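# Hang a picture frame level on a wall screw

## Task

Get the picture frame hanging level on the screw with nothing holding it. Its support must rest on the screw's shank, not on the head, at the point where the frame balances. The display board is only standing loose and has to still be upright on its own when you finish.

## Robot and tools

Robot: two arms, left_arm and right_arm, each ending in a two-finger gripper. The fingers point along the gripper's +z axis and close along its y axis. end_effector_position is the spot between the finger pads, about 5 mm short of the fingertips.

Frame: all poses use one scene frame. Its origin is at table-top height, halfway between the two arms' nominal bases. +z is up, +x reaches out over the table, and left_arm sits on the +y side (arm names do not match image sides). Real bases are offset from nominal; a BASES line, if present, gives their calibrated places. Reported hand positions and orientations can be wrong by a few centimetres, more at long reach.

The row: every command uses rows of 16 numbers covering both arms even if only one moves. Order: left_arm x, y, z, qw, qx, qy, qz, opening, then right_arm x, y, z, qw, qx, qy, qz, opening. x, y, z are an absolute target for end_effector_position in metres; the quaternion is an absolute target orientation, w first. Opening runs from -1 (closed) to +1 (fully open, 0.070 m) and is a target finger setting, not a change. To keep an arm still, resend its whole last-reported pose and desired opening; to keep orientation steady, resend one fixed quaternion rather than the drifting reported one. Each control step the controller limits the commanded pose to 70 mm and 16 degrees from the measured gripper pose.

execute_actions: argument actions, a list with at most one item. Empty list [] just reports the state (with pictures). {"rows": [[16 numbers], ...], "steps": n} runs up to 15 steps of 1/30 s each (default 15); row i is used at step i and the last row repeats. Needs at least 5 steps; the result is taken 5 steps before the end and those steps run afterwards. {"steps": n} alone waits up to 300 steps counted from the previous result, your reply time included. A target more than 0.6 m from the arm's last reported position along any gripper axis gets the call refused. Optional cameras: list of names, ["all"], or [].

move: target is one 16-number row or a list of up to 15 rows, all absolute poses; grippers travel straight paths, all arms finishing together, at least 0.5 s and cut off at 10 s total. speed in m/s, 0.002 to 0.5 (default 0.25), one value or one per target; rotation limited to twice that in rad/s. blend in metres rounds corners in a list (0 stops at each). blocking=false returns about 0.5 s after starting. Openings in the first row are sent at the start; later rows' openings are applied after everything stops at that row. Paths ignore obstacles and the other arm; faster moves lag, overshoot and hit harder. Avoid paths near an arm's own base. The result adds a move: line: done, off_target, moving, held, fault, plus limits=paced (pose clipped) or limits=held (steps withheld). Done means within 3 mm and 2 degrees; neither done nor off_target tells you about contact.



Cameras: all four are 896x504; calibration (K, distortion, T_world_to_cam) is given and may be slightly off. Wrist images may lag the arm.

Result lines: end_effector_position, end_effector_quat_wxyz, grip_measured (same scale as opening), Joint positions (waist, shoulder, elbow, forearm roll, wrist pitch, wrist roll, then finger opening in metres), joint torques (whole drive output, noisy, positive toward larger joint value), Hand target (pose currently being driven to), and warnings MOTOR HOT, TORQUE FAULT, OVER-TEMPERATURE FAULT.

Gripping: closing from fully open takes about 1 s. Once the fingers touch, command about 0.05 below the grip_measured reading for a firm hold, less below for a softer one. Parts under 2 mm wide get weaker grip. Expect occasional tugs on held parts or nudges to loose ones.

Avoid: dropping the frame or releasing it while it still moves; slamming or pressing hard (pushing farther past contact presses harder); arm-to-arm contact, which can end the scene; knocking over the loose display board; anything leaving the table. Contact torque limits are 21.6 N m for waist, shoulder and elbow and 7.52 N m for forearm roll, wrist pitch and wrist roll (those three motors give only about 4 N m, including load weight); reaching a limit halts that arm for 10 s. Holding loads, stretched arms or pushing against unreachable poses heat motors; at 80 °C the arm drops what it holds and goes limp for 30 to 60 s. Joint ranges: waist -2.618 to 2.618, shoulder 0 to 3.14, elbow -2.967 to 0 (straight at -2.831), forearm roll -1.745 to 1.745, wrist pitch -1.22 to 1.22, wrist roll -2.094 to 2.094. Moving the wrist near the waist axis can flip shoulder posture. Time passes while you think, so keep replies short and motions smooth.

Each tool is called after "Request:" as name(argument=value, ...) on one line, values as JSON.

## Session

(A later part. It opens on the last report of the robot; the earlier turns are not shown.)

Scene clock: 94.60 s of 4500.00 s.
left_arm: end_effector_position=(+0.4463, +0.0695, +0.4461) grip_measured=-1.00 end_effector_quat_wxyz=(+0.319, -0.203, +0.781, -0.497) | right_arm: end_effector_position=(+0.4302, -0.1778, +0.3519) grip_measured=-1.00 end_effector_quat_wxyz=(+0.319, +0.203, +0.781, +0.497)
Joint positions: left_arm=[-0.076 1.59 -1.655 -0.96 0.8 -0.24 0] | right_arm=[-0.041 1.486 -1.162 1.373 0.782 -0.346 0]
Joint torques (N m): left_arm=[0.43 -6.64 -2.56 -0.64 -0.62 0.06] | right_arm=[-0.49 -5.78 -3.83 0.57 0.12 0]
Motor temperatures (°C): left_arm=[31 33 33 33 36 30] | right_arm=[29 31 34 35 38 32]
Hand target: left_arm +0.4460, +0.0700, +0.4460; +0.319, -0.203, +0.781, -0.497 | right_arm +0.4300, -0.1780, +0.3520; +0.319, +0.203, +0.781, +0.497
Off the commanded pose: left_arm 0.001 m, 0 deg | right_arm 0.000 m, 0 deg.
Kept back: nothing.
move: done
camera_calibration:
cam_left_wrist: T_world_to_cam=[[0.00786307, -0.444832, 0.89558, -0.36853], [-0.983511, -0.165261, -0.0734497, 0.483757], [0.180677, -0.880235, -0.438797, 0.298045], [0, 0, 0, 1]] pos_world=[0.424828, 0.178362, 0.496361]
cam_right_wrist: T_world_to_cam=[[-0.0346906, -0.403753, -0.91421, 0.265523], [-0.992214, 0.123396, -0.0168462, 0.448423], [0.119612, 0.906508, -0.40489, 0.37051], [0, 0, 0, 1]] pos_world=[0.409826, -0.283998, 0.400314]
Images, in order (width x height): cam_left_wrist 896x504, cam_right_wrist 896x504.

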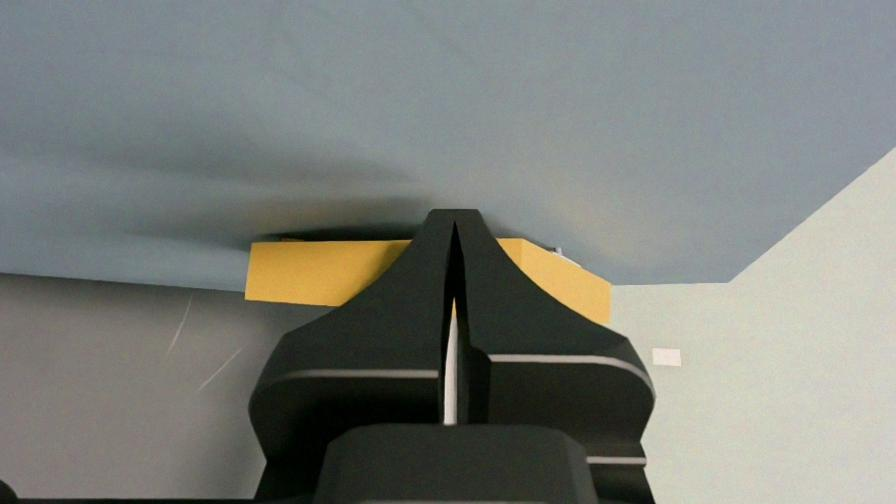

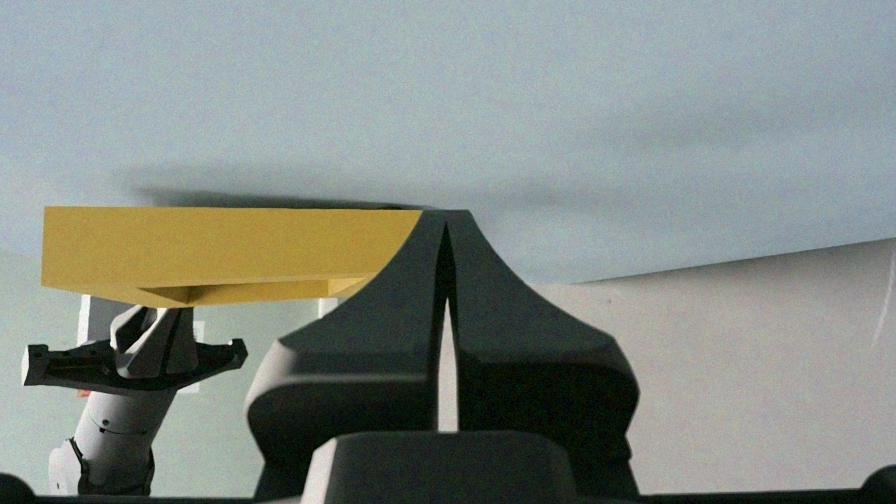

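Request:
move(target=[[0.446, 0.0615, 0.446, 0.3193, -0.2034, 0.7807, -0.4973, -1.0, 0.43, -0.165, 0.352, 0.3193, 0.2034, 0.7807, 0.4973, -1.0],[0.446, 0.0605, 0.446, 0.3193, -0.2034, 0.7807, -0.4973, -1.0, 0.43, -0.150, 0.352, 0.3193, 0.2034, 0.7807, 0.4973, -1.0]], speed=[0.03, 0.012], cameras=["cam_right_wrist", "cam_left_wrist", "cam_head_right", "cam_head_left"])

Request:
zoom_image(camera="cam_head_right", region=[400, 15, 520, 105])

Request:
zoom_image(camera="cam_head_left", region=[415, 15, 535, 105])

Scene clock: 96.97 s of 4500.00 s.
left_arm: end_effector_position=(+0.4460, +0.0607, +0.4460) grip_measured=-1.00 end_effector_quat_wxyz=(+0.319, -0.204, +0.781, -0.497) | right_arm: end_effector_position=(+0.4299, -0.1500, +0.3521) grip_measured=-1.00 end_effector_quat_wxyz=(+0.320, +0.203, +0.781, +0.497)
Joint positions: left_arm=[-0.107 1.591 -1.657 -0.937 0.775 -0.267 0] | right_arm=[0.065 1.483 -1.16 1.374 0.681 -0.316 0]
Joint torques (N m): left_arm=[-0.69 -5.51 -3.84 -0.37 -0.93 -0.14] | right_arm=[0.1 -4.25 -4.81 0.63 -0.07 0.14]
Motor temperatures (°C): left_arm=[31 33 33 33 36 30] | right_arm=[29 31 34 35 38 32]
Hand target: left_arm +0.4460, +0.0605, +0.4460; +0.319, -0.203, +0.781, -0.497 | right_arm +0.4300, -0.1500, +0.3520; +0.319, +0.203, +0.781, +0.497
Off the commanded pose: left_arm 0.000 m, 0 deg | right_arm 0.000 m, 0 deg.
Kept back: nothing.
move: done
camera_calibration:
cam_left_wrist: T_world_to_cam=[[0.00872847, -0.444298, 0.895836, -0.372922], [-0.983435, -0.16602, -0.0727573, 0.481715], [0.181053, -0.880361, -0.438388, 0.289979], [0, 0, 0, 1]] pos_world=[0.424489, 0.169572, 0.496248]
cam_right_wrist: T_world_to_cam=[[-0.0337197, -0.405202, -0.913605, 0.276044], [-0.992182, 0.123475, -0.018144, 0.445142], [0.12016, 0.905851, -0.406198, 0.345633], [0, 0, 0, 1]] pos_world=[0.409439, -0.256203, 0.400667]

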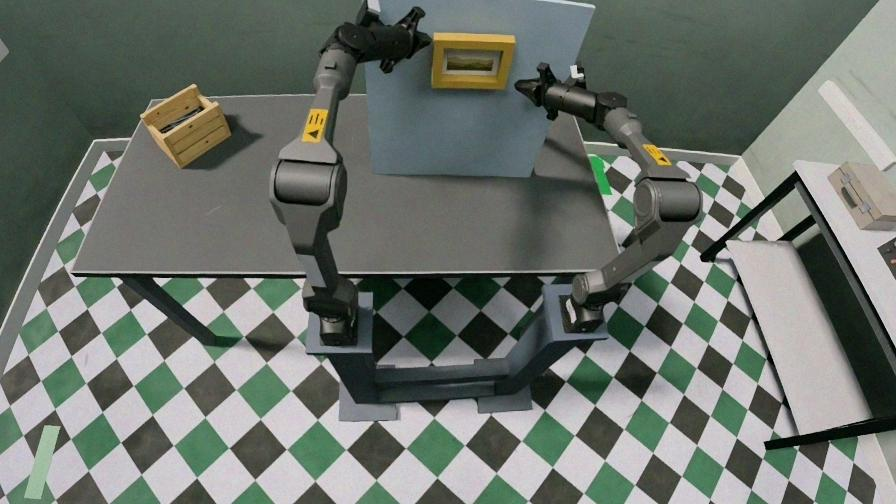

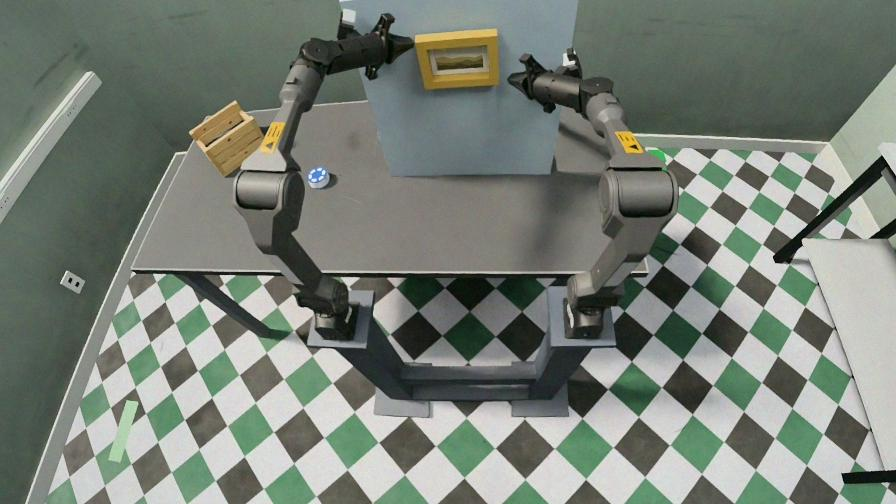

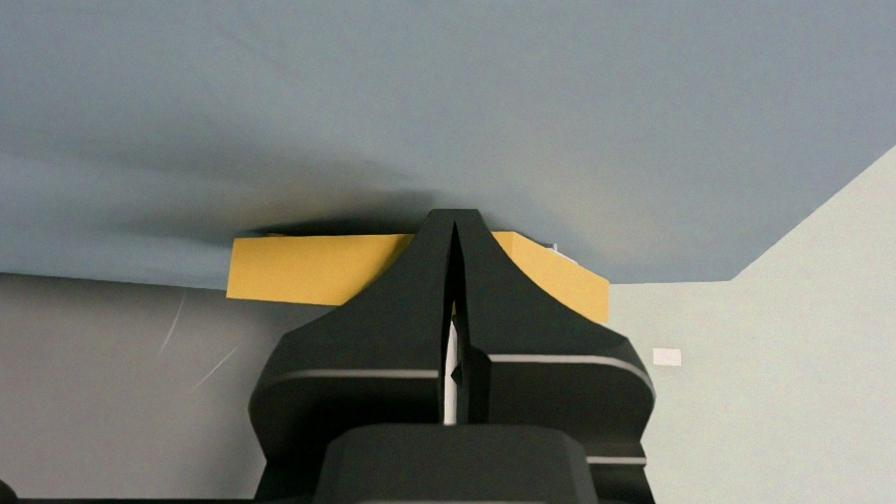

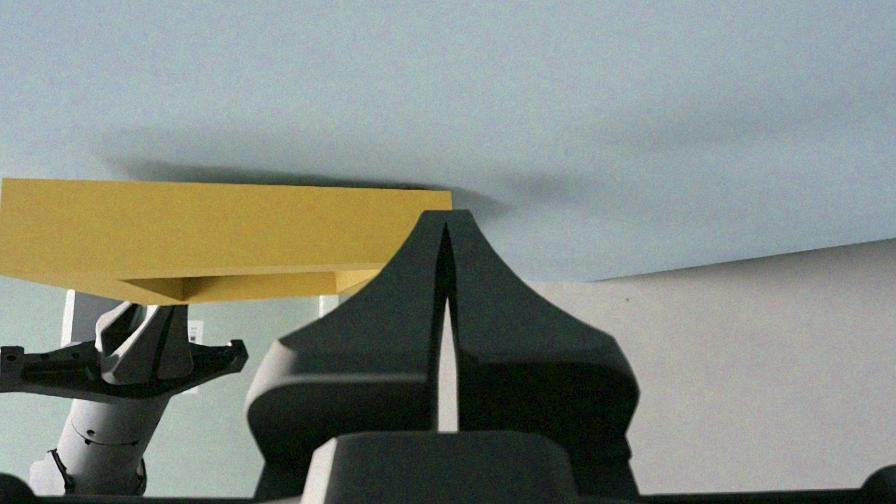

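Scaled by 4.200 from the camera's 896x504 image, which has a finer 1280x720 frame.

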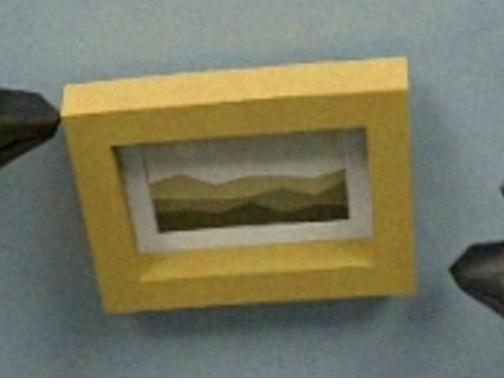

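Scaled by 4.200 from the camera's 896x504 image, which has a finer 1280x720 frame.

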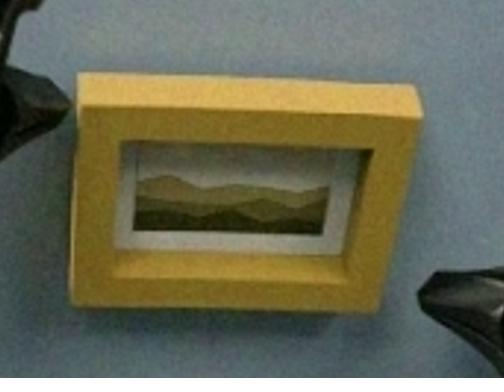

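Request:
move(target=[[0.446, 0.0605, 0.446, 0.3193, -0.2034, 0.7807, -0.4973, -1.0, 0.43, -0.134, 0.352, 0.3193, 0.2034, 0.7807, 0.4973, -1.0],[0.446, 0.0605, 0.446, 0.3193, -0.2034, 0.7807, -0.4973, -1.0, 0.43, -0.123, 0.352, 0.3193, 0.2034, 0.7807, 0.4973, -1.0]], speed=[0.03, 0.01], cameras=["cam_right_wrist", "cam_left_wrist", "cam_head_right", "cam_head_left"])

Request:
zoom_image(camera="cam_head_right", region=[400, 15, 520, 105])

Request:
zoom_image(camera="cam_head_left", region=[415, 15, 535, 105])

Scene clock: 99.27 s of 4500.00 s.
left_arm: end_effector_position=(+0.4460, +0.0607, +0.4460) grip_measured=-1.00 end_effector_quat_wxyz=(+0.319, -0.204, +0.781, -0.497) | right_arm: end_effector_position=(+0.4300, -0.1230, +0.3517) grip_measured=-1.00 end_effector_quat_wxyz=(+0.319, +0.204, +0.781, +0.497)
Joint positions: left_arm=[-0.107 1.591 -1.657 -0.937 0.775 -0.267 0] | right_arm=[0.166 1.493 -1.169 1.371 0.584 -0.282 0]
Joint torques (N m): left_arm=[-0.51 -5.69 -3.66 -0.39 -0.87 -0.11] | right_arm=[1.05 -5.05 -5.54 0.92 -0.04 0.17]
Motor temperatures (°C): left_arm=[31 33 33 33 36 30] | right_arm=[29 31 34 35 38 32]
Hand target: left_arm +0.4460, +0.0605, +0.4460; +0.319, -0.203, +0.781, -0.497 | right_arm +0.4300, -0.1230, +0.3520; +0.319, +0.203, +0.781, +0.497
Off the commanded pose: left_arm 0.000 m, 0 deg | right_arm 0.000 m, 0 deg.
Kept back: nothing.
move: done
camera_calibration:
cam_left_wrist: T_world_to_cam=[[0.00872847, -0.444298, 0.895836, -0.372922], [-0.983435, -0.16602, -0.0727573, 0.481715], [0.181053, -0.880361, -0.438388, 0.289979], [0, 0, 0, 1]] pos_world=[0.424489, 0.169572, 0.496248]
cam_right_wrist: T_world_to_cam=[[-0.0353387, -0.404308, -0.91394, 0.287511], [-0.992165, 0.12385, -0.0164252, 0.441313], [0.119832, 0.906199, -0.405517, 0.32094], [0, 0, 0, 1]] pos_world=[0.409557, -0.229249, 0.400164]

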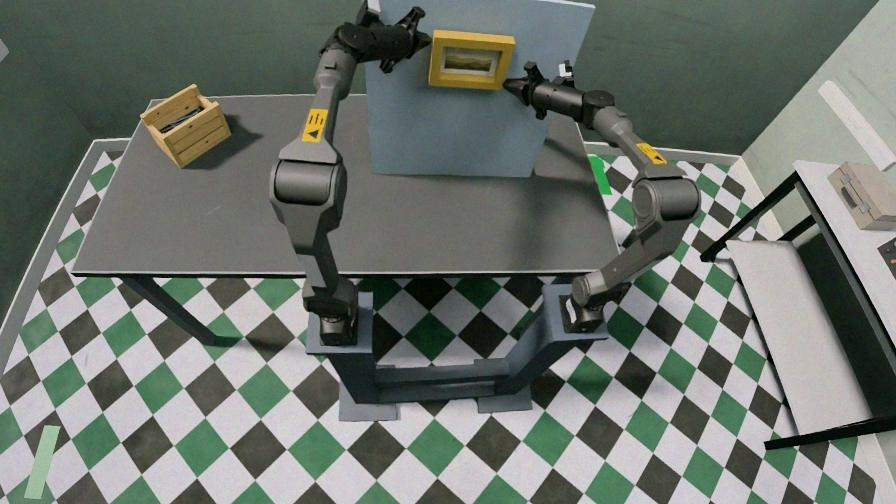

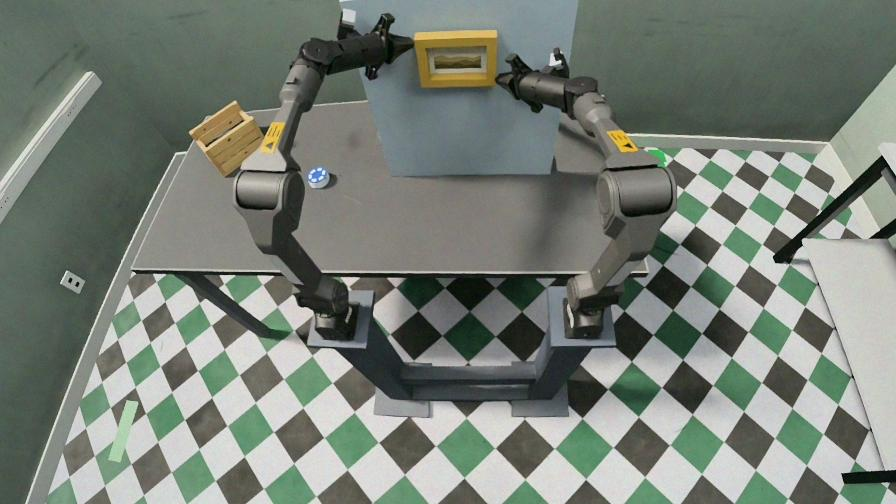

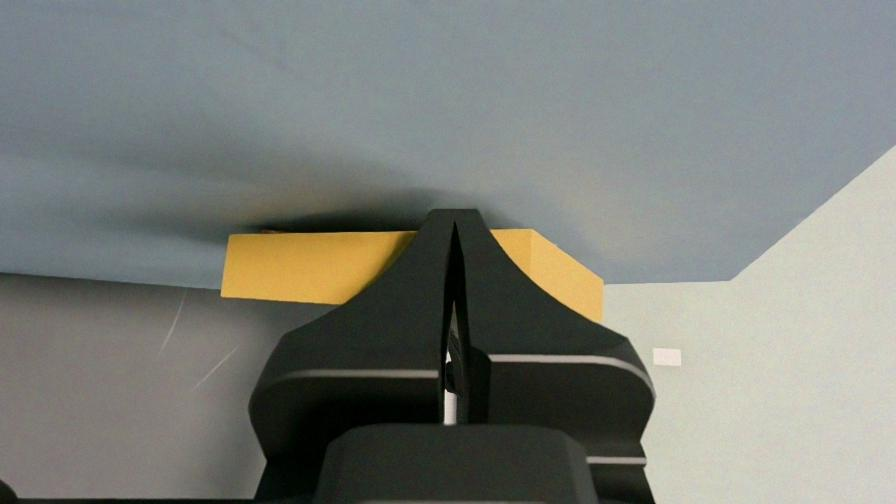

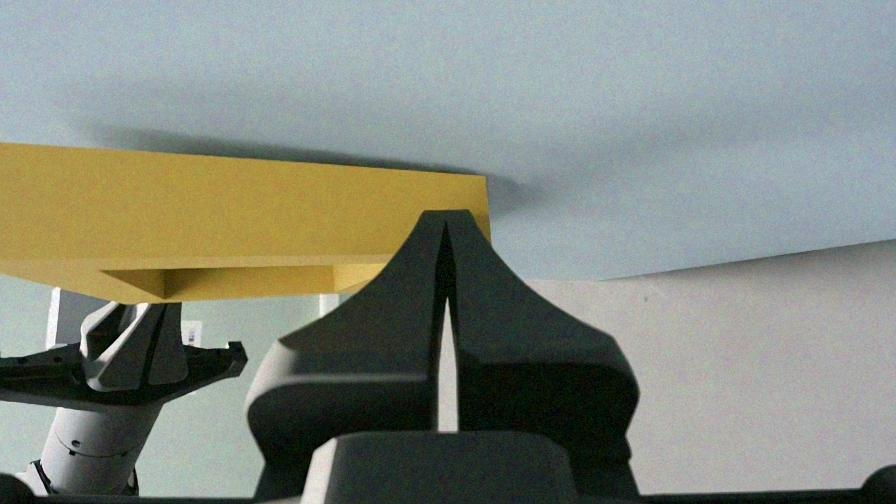

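Scaled by 4.200 from the camera's 896x504 image, which has a finer 1280x720 frame.

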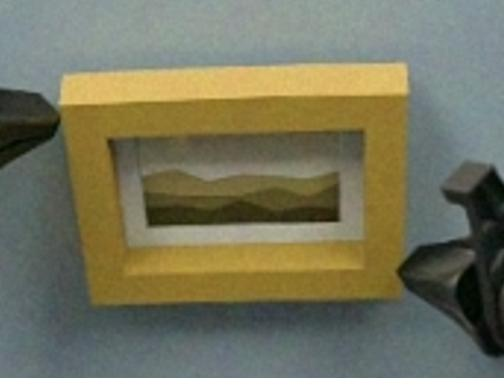

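Scaled by 4.200 from the camera's 896x504 image, which has a finer 1280x720 frame.

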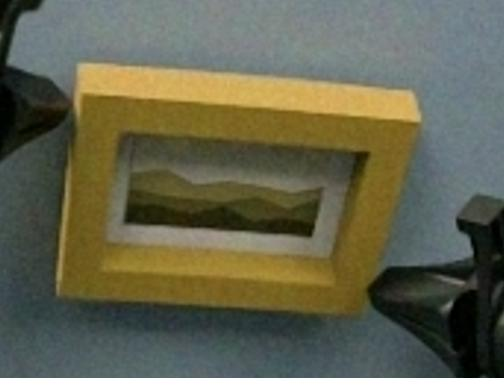

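Request:
move(target=[0.446, 0.0605, 0.446, 0.3193, -0.2034, 0.7807, -0.4973, -1.0, 0.43, -0.113, 0.352, 0.3193, 0.2034, 0.7807, 0.4973, -1.0], speed=0.01, cameras=["cam_right_wrist", "cam_left_wrist", "cam_head_right", "cam_head_left"])

Request:
zoom_image(camera="cam_head_right", region=[400, 15, 520, 105])

Request:
zoom_image(camera="cam_head_left", region=[415, 15, 535, 105])

Scene clock: 101.13 s of 4500.00 s.
left_arm: end_effector_position=(+0.4463, +0.0613, +0.4465) grip_measured=-1.00 end_effector_quat_wxyz=(+0.320, -0.204, +0.780, -0.497) | right_arm: end_effector_position=(+0.4302, -0.1138, +0.3509) grip_measured=-1.00 end_effector_quat_wxyz=(+0.319, +0.204, +0.781, +0.496)
Joint positions: left_arm=[-0.106 1.591 -1.657 -0.937 0.774 -0.267 0] | right_arm=[0.202 1.498 -1.173 1.366 0.548 -0.268 0]
Joint torques (N m): left_arm=[-4.57 -4.84 -1.98 -0.45 0.14 -0.08] | right_arm=[4.87 -5.29 -7.4 1.91 0.35 0.2]
Motor temperatures (°C): left_arm=[31 33 33 33 36 30] | right_arm=[29 31 34 35 38 32]
Hand target: left_arm +0.4460, +0.0605, +0.4460; +0.319, -0.203, +0.781, -0.497 | right_arm +0.4300, -0.1130, +0.3520; +0.319, +0.203, +0.781, +0.497
Off the commanded pose: left_arm 0.001 m, 0 deg | right_arm 0.001 m, 0 deg.
Kept back: nothing.
move: done
camera_calibration:
cam_left_wrist: T_world_to_cam=[[0.00822081, -0.44404, 0.895969, -0.372963], [-0.983045, -0.167726, -0.0741045, 0.482684], [0.183182, -0.880169, -0.43789, 0.289416], [0, 0, 0, 1]] pos_world=[0.42455, 0.170083, 0.496665]
cam_right_wrist: T_world_to_cam=[[-0.0368043, -0.406053, -0.913108, 0.290672], [-0.991981, 0.125398, -0.0157803, 0.440244], [0.12091, 0.905205, -0.407412, 0.312263], [0, 0, 0, 1]] pos_world=[0.409656, -0.21984, 0.399581]

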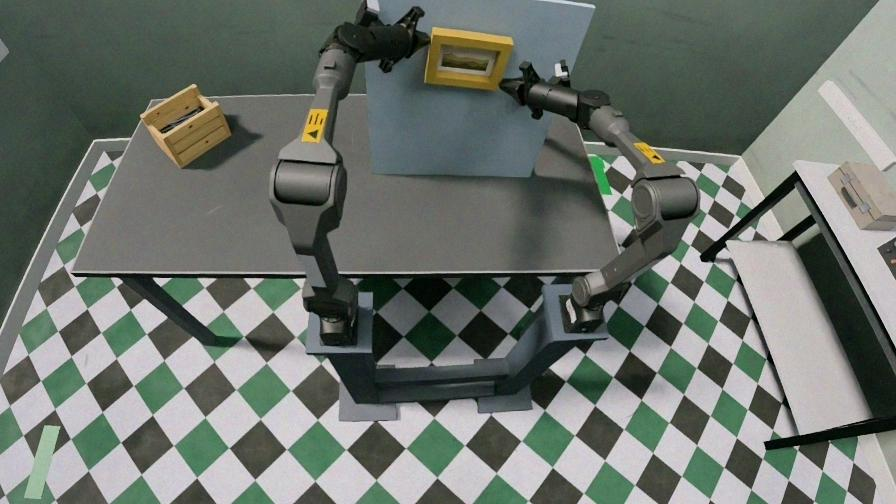

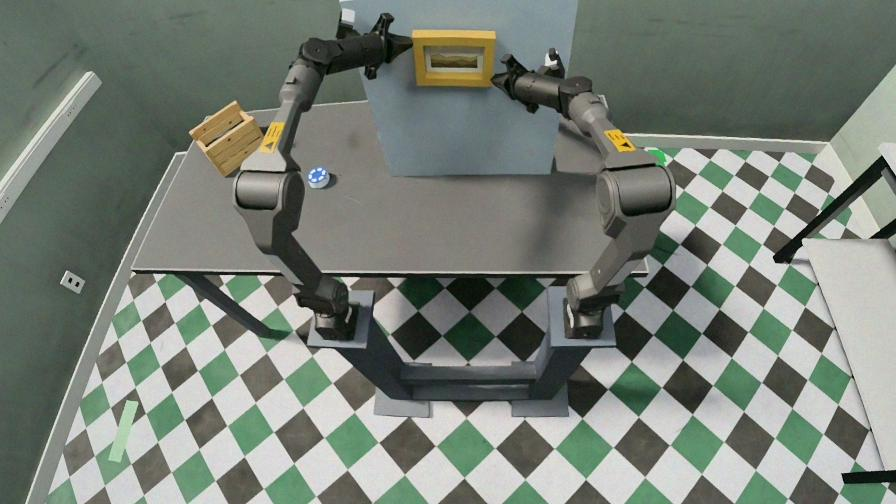

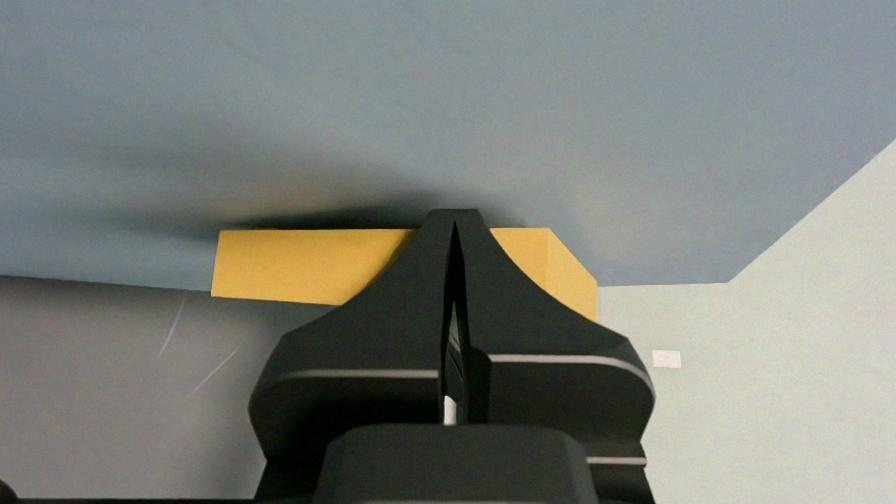

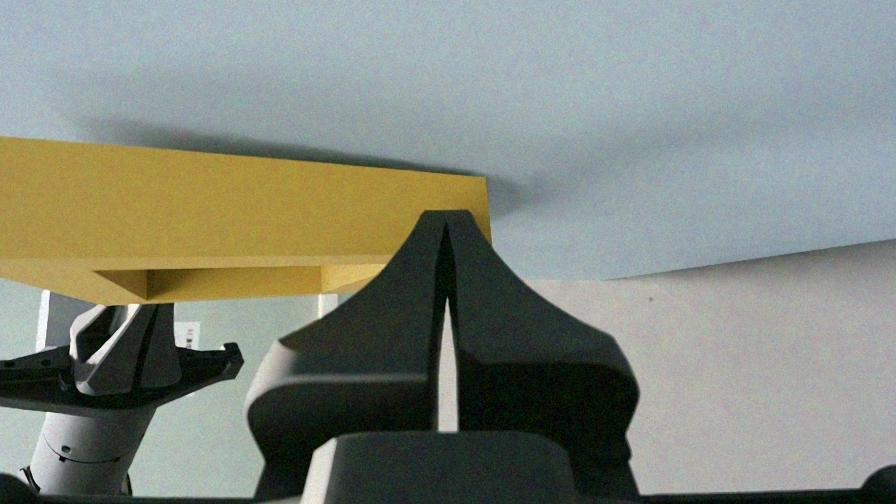

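Scaled by 4.200 from the camera's 896x504 image, which has a finer 1280x720 frame.

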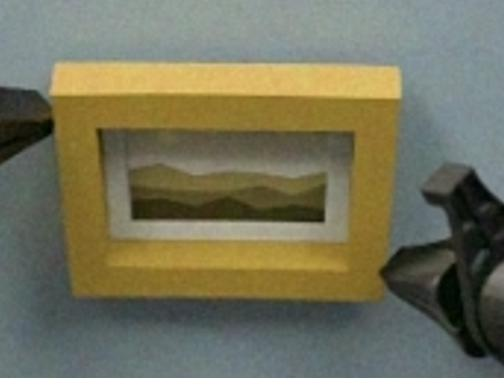

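Scaled by 4.200 from the camera's 896x504 image, which has a finer 1280x720 frame.

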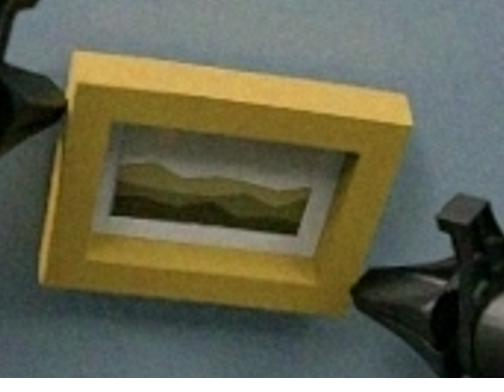

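Request:
move(target=[[0.446, 0.0605, 0.446, 0.3193, -0.2034, 0.7807, -0.4973, -1.0, 0.43, -0.150, 0.352, 0.3193, 0.2034, 0.7807, 0.4973, -1.0]], speed=0.02, cameras=["cam_right_wrist", "cam_left_wrist", "cam_head_right", "cam_head_left"])

Request:
zoom_image(camera="cam_head_right", region=[400, 15, 520, 105])

Request:
zoom_image(camera="cam_head_left", region=[415, 15, 535, 105])

Scene clock: 103.93 s of 4500.00 s.
left_arm: end_effector_position=(+0.4459, +0.0604, +0.4457) grip_measured=-1.00 end_effector_quat_wxyz=(+0.319, -0.203, +0.781, -0.497) | right_arm: end_effector_position=(+0.4302, -0.1501, +0.3519) grip_measured=-1.00 end_effector_quat_wxyz=(+0.319, +0.203, +0.781, +0.497)
Joint positions: left_arm=[-0.107 1.592 -1.656 -0.936 0.776 -0.267 0] | right_arm=[0.064 1.485 -1.161 1.374 0.681 -0.316 0]
Joint torques (N m): left_arm=[0.54 -7.12 -3.7 -0.37 -0.92 -0.04] | right_arm=[0.56 -6.15 -3.73 0.68 -0.06 -0.14]
Motor temperatures (°C): left_arm=[31 33 33 33 36 30] | right_arm=[29 31 34 35 38 32]
Hand target: left_arm +0.4460, +0.0605, +0.4460; +0.319, -0.203, +0.781, -0.497 | right_arm +0.4300, -0.1500, +0.3520; +0.319, +0.203, +0.781, +0.497
Off the commanded pose: left_arm 0.000 m, 0 deg | right_arm 0.000 m, 0 deg.
Kept back: nothing.
move: done
camera_calibration:
cam_left_wrist: T_world_to_cam=[[0.00881491, -0.445187, 0.895394, -0.372534], [-0.98363, -0.16503, -0.0723688, 0.481422], [0.179985, -0.880099, -0.439354, 0.290464], [0, 0, 0, 1]] pos_world=[0.424546, 0.169239, 0.496021]
cam_right_wrist: T_world_to_cam=[[-0.0345216, -0.404817, -0.913746, 0.276265], [-0.992202, 0.123446, -0.0172045, 0.4451], [0.119763, 0.906027, -0.405922, 0.345716], [0, 0, 0, 1]] pos_world=[0.409762, -0.256337, 0.400427]

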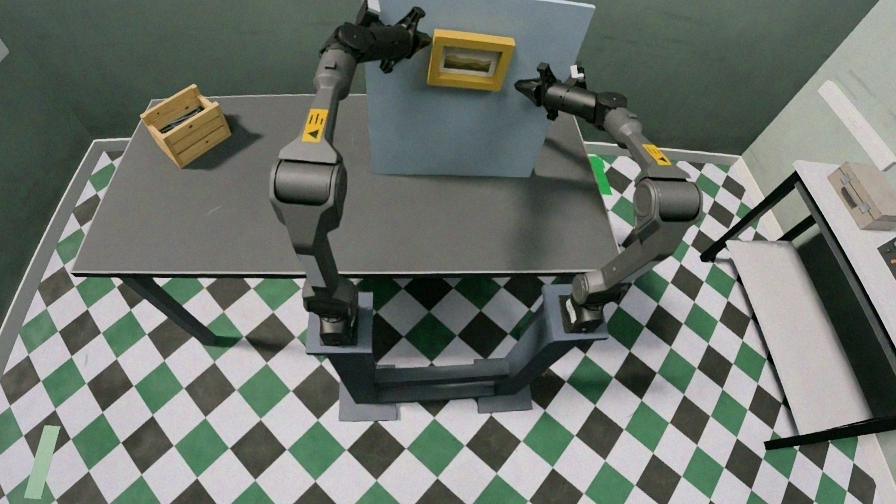

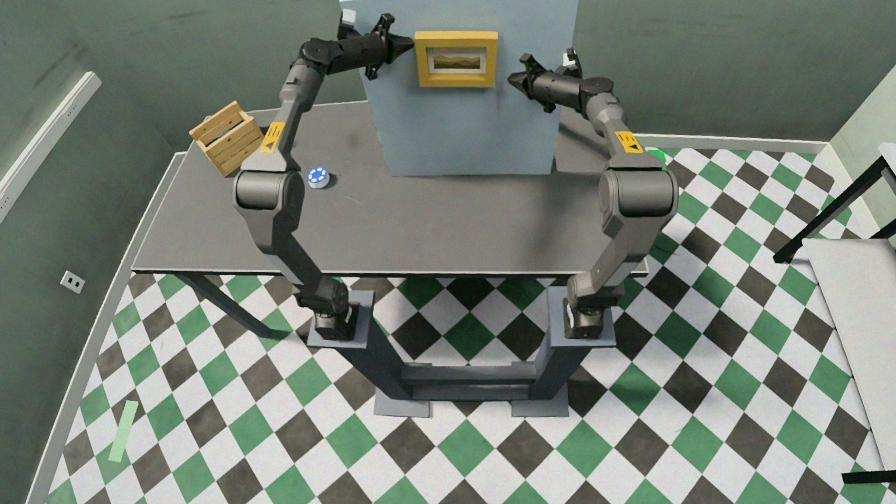

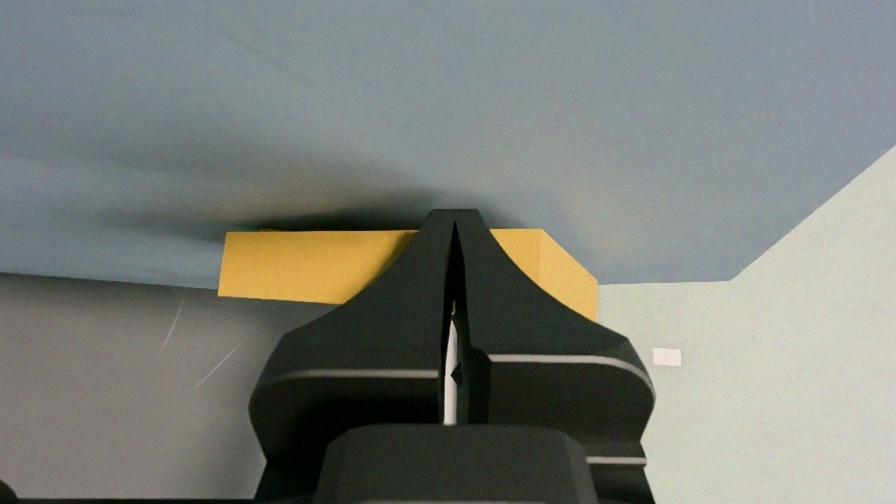

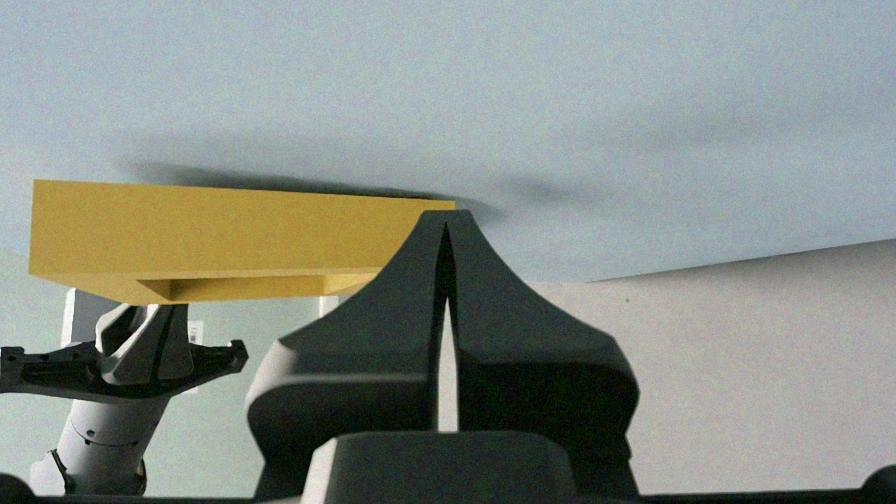

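Scaled by 4.200 from the camera's 896x504 image, which has a finer 1280x720 frame.

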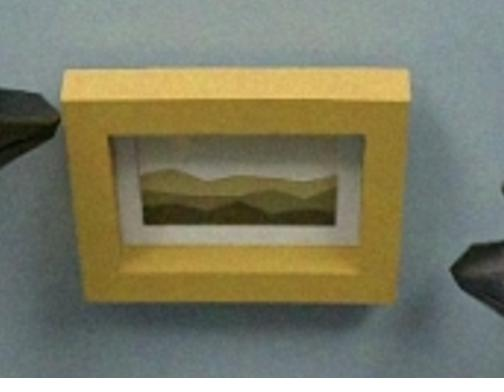

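Scaled by 4.200 from the camera's 896x504 image, which has a finer 1280x720 frame.

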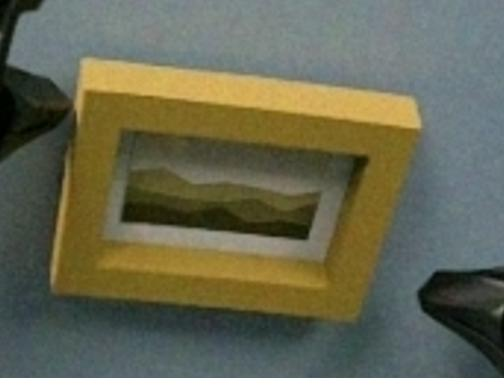

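Request:
move(target=[[0.446, 0.075, 0.446, 0.3193, -0.2034, 0.7807, -0.4973, -1.0, 0.43, -0.150, 0.352, 0.3193, 0.2034, 0.7807, 0.4973, -1.0]], speed=0.02, cameras=["cam_head_right", "cam_head_left"])

Request:
zoom_image(camera="cam_head_right", region=[400, 15, 520, 105])

Request:
zoom_image(camera="cam_head_left", region=[415, 15, 535, 105])

Scene clock: 105.77 s of 4500.00 s.
left_arm: end_effector_position=(+0.4460, +0.0752, +0.4461) grip_measured=-1.00 end_effector_quat_wxyz=(+0.319, -0.203, +0.781, -0.497) | right_arm: end_effector_position=(+0.4302, -0.1501, +0.3519) grip_measured=-1.00 end_effector_quat_wxyz=(+0.319, +0.203, +0.781, +0.497)
Joint positions: left_arm=[-0.057 1.587 -1.652 -0.973 0.815 -0.226 0] | right_arm=[0.064 1.485 -1.161 1.374 0.681 -0.316 0]
Joint torques (N m): left_arm=[-0.2 -7.15 -2.65 -0.58 -0.73 0.02] | right_arm=[0.7 -5.85 -3.86 0.68 -0.15 0.19]
Motor temperatures (°C): left_arm=[31 33 33 33 36 30] | right_arm=[29 31 34 35 38 32]
Hand target: left_arm +0.4460, +0.0750, +0.4460; +0.319, -0.203, +0.781, -0.497 | right_arm +0.4300, -0.1500, +0.3520; +0.319, +0.203, +0.781, +0.497
Off the commanded pose: left_arm 0.000 m, 0 deg | right_arm 0.000 m, 0 deg.
Kept back: nothing.
move: done
Images, in order (width x height): cam_head_left 896x504, cam_head_right 896x504.

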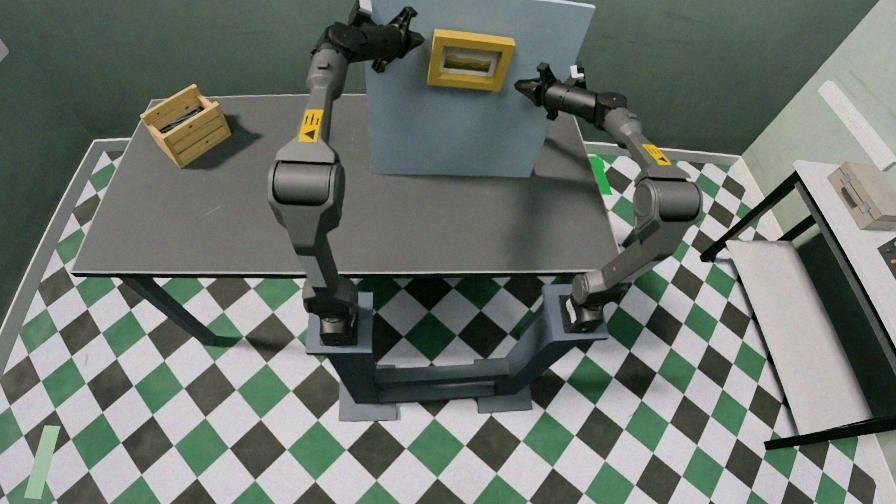

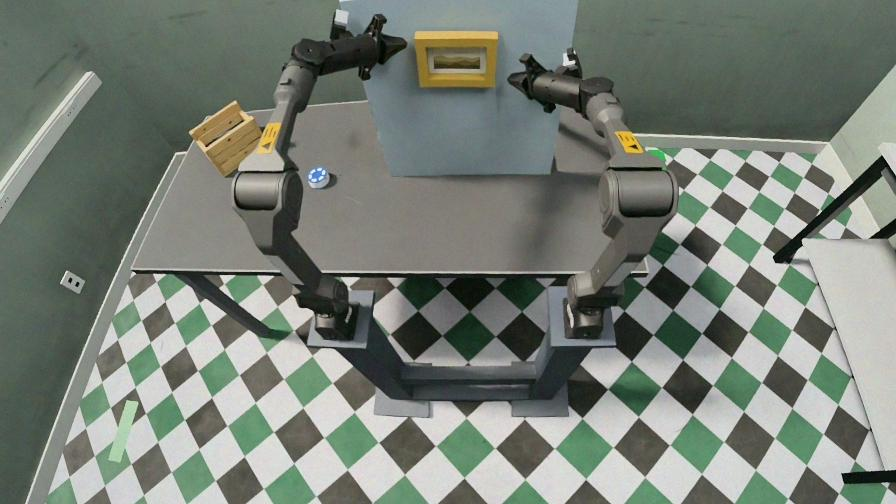

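Scaled by 4.200 from the camera's 896x504 image, which has a finer 1280x720 frame.

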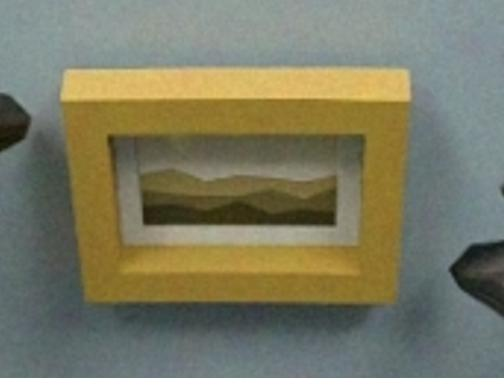

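Scaled by 4.200 from the camera's 896x504 image, which has a finer 1280x720 frame.

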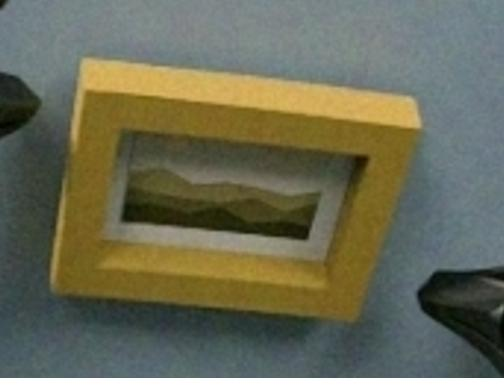

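Request:
zoom_image(camera="cam_head_right", region=[375, 120, 565, 190])

Request:
zoom_image(camera="cam_head_left", region=[360, 120, 550, 190])

Scaled by 2.653 from the camera's 896x504 image, which has a finer 1280x720 frame.

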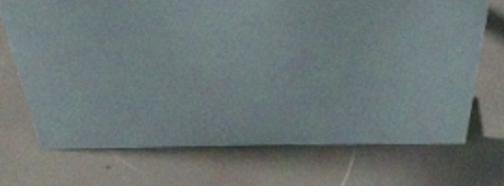

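Scaled by 2.653 from the camera's 896x504 image, which has a finer 1280x720 frame.

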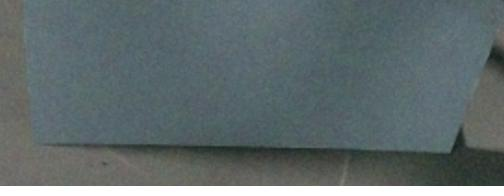

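Request:
move(target=[[0.42, 0.10, 0.49, 0.3193, -0.2034, 0.7807, -0.4973, -1.0, 0.41, -0.22, 0.37, 0.3193, 0.2034, 0.7807, 0.4973, -1.0],[0.433, 0.036, 0.50, 0.3193, -0.2034, 0.7807, -0.4973, -1.0, 0.41, -0.22, 0.50, 0.3193, 0.2034, 0.7807, 0.4973, -1.0]], speed=0.12, blend=0.015, cameras=["cam_right_wrist", "cam_left_wrist", "cam_head_right", "cam_head_left"])

Request:
zoom_image(camera="cam_head_left", region=[415, 15, 535, 105])

Scene clock: 114.20 s of 4500.00 s.
left_arm: end_effector_position=(+0.4330, +0.0355, +0.4999) grip_measured=-1.00 end_effector_quat_wxyz=(+0.319, -0.203, +0.781, -0.497) | right_arm: end_effector_position=(+0.4099, -0.2199, +0.5005) grip_measured=-1.00 end_effector_quat_wxyz=(+0.320, +0.203, +0.780, +0.497)
Joint positions: left_arm=[-0.201 1.636 -1.94 -0.692 0.875 -0.589 0] | right_arm=[-0.216 1.52 -1.805 1.035 1.179 0.258 0]
Joint torques (N m): left_arm=[0.28 -6.25 -2.72 -0.53 -1.01 0.07] | right_arm=[0.52 -4.28 -3.19 0.76 -0.46 -0.21]
Motor temperatures (°C): left_arm=[31 33 33 33 36 30] | right_arm=[29 31 34 35 38 32]
Hand target: left_arm +0.4330, +0.0360, +0.5000; +0.319, -0.203, +0.781, -0.497 | right_arm +0.4100, -0.2200, +0.5000; +0.319, +0.203, +0.781, +0.497
Off the commanded pose: left_arm 0.001 m, 0 deg | right_arm 0.001 m, 0 deg.
Kept back: nothing.
move: done
camera_calibration:
cam_left_wrist: T_world_to_cam=[[0.00871184, -0.444475, 0.895749, -0.432244], [-0.983601, -0.165186, -0.0723999, 0.468564], [0.180145, -0.880429, -0.438625, 0.294239], [0, 0, 0, 1]] pos_world=[0.41164, 0.144335, 0.550167]
cam_right_wrist: T_world_to_cam=[[-0.033547, -0.404176, -0.914066, 0.383052], [-0.992183, 0.123463, -0.0181783, 0.436634], [0.120201, 0.906311, -0.405158, 0.471191], [0, 0, 0, 1]] pos_world=[0.389433, -0.326133, 0.548979]

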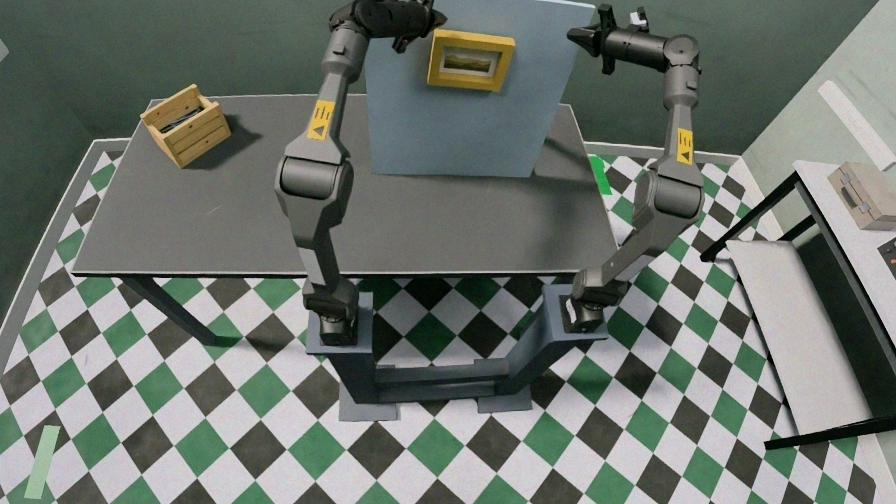

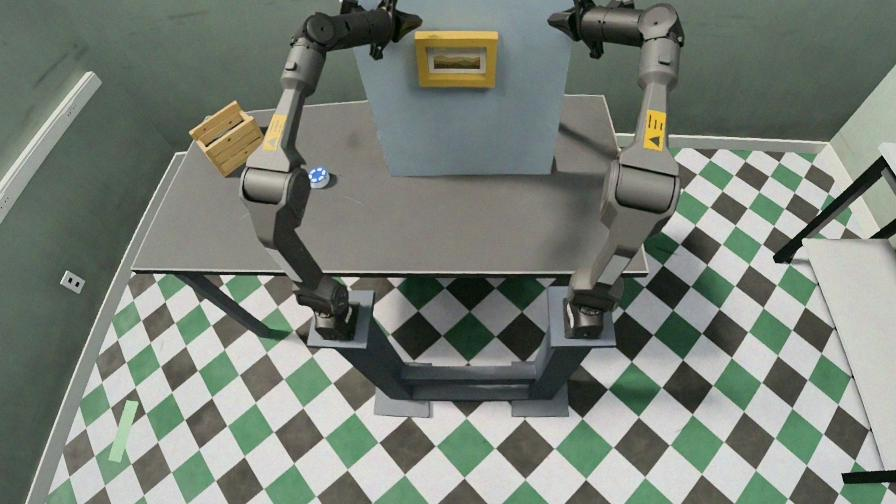

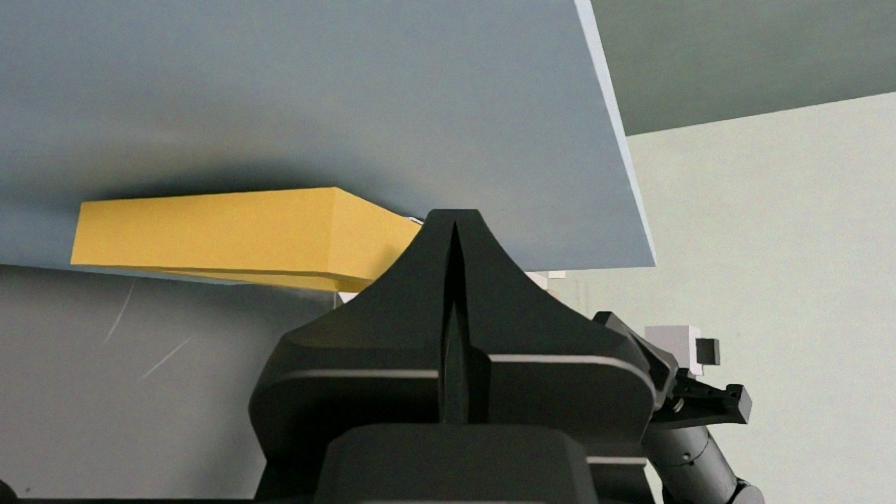

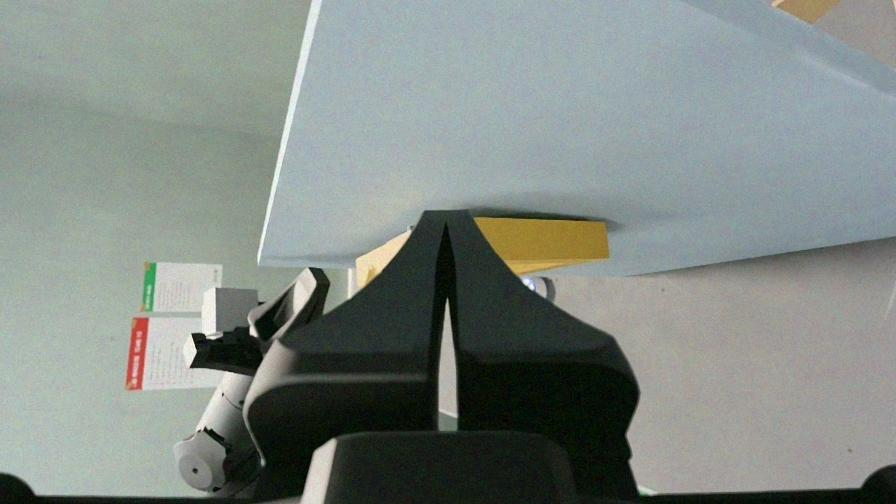

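Scaled by 4.200 from the camera's 896x504 image, which has a finer 1280x720 frame.

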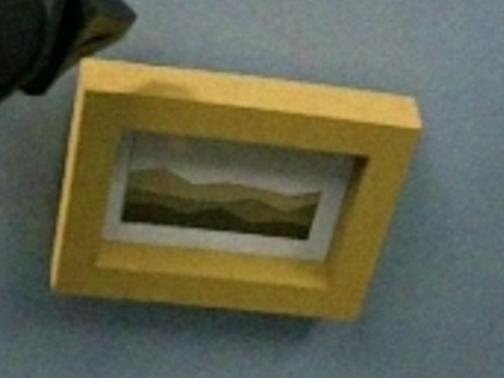

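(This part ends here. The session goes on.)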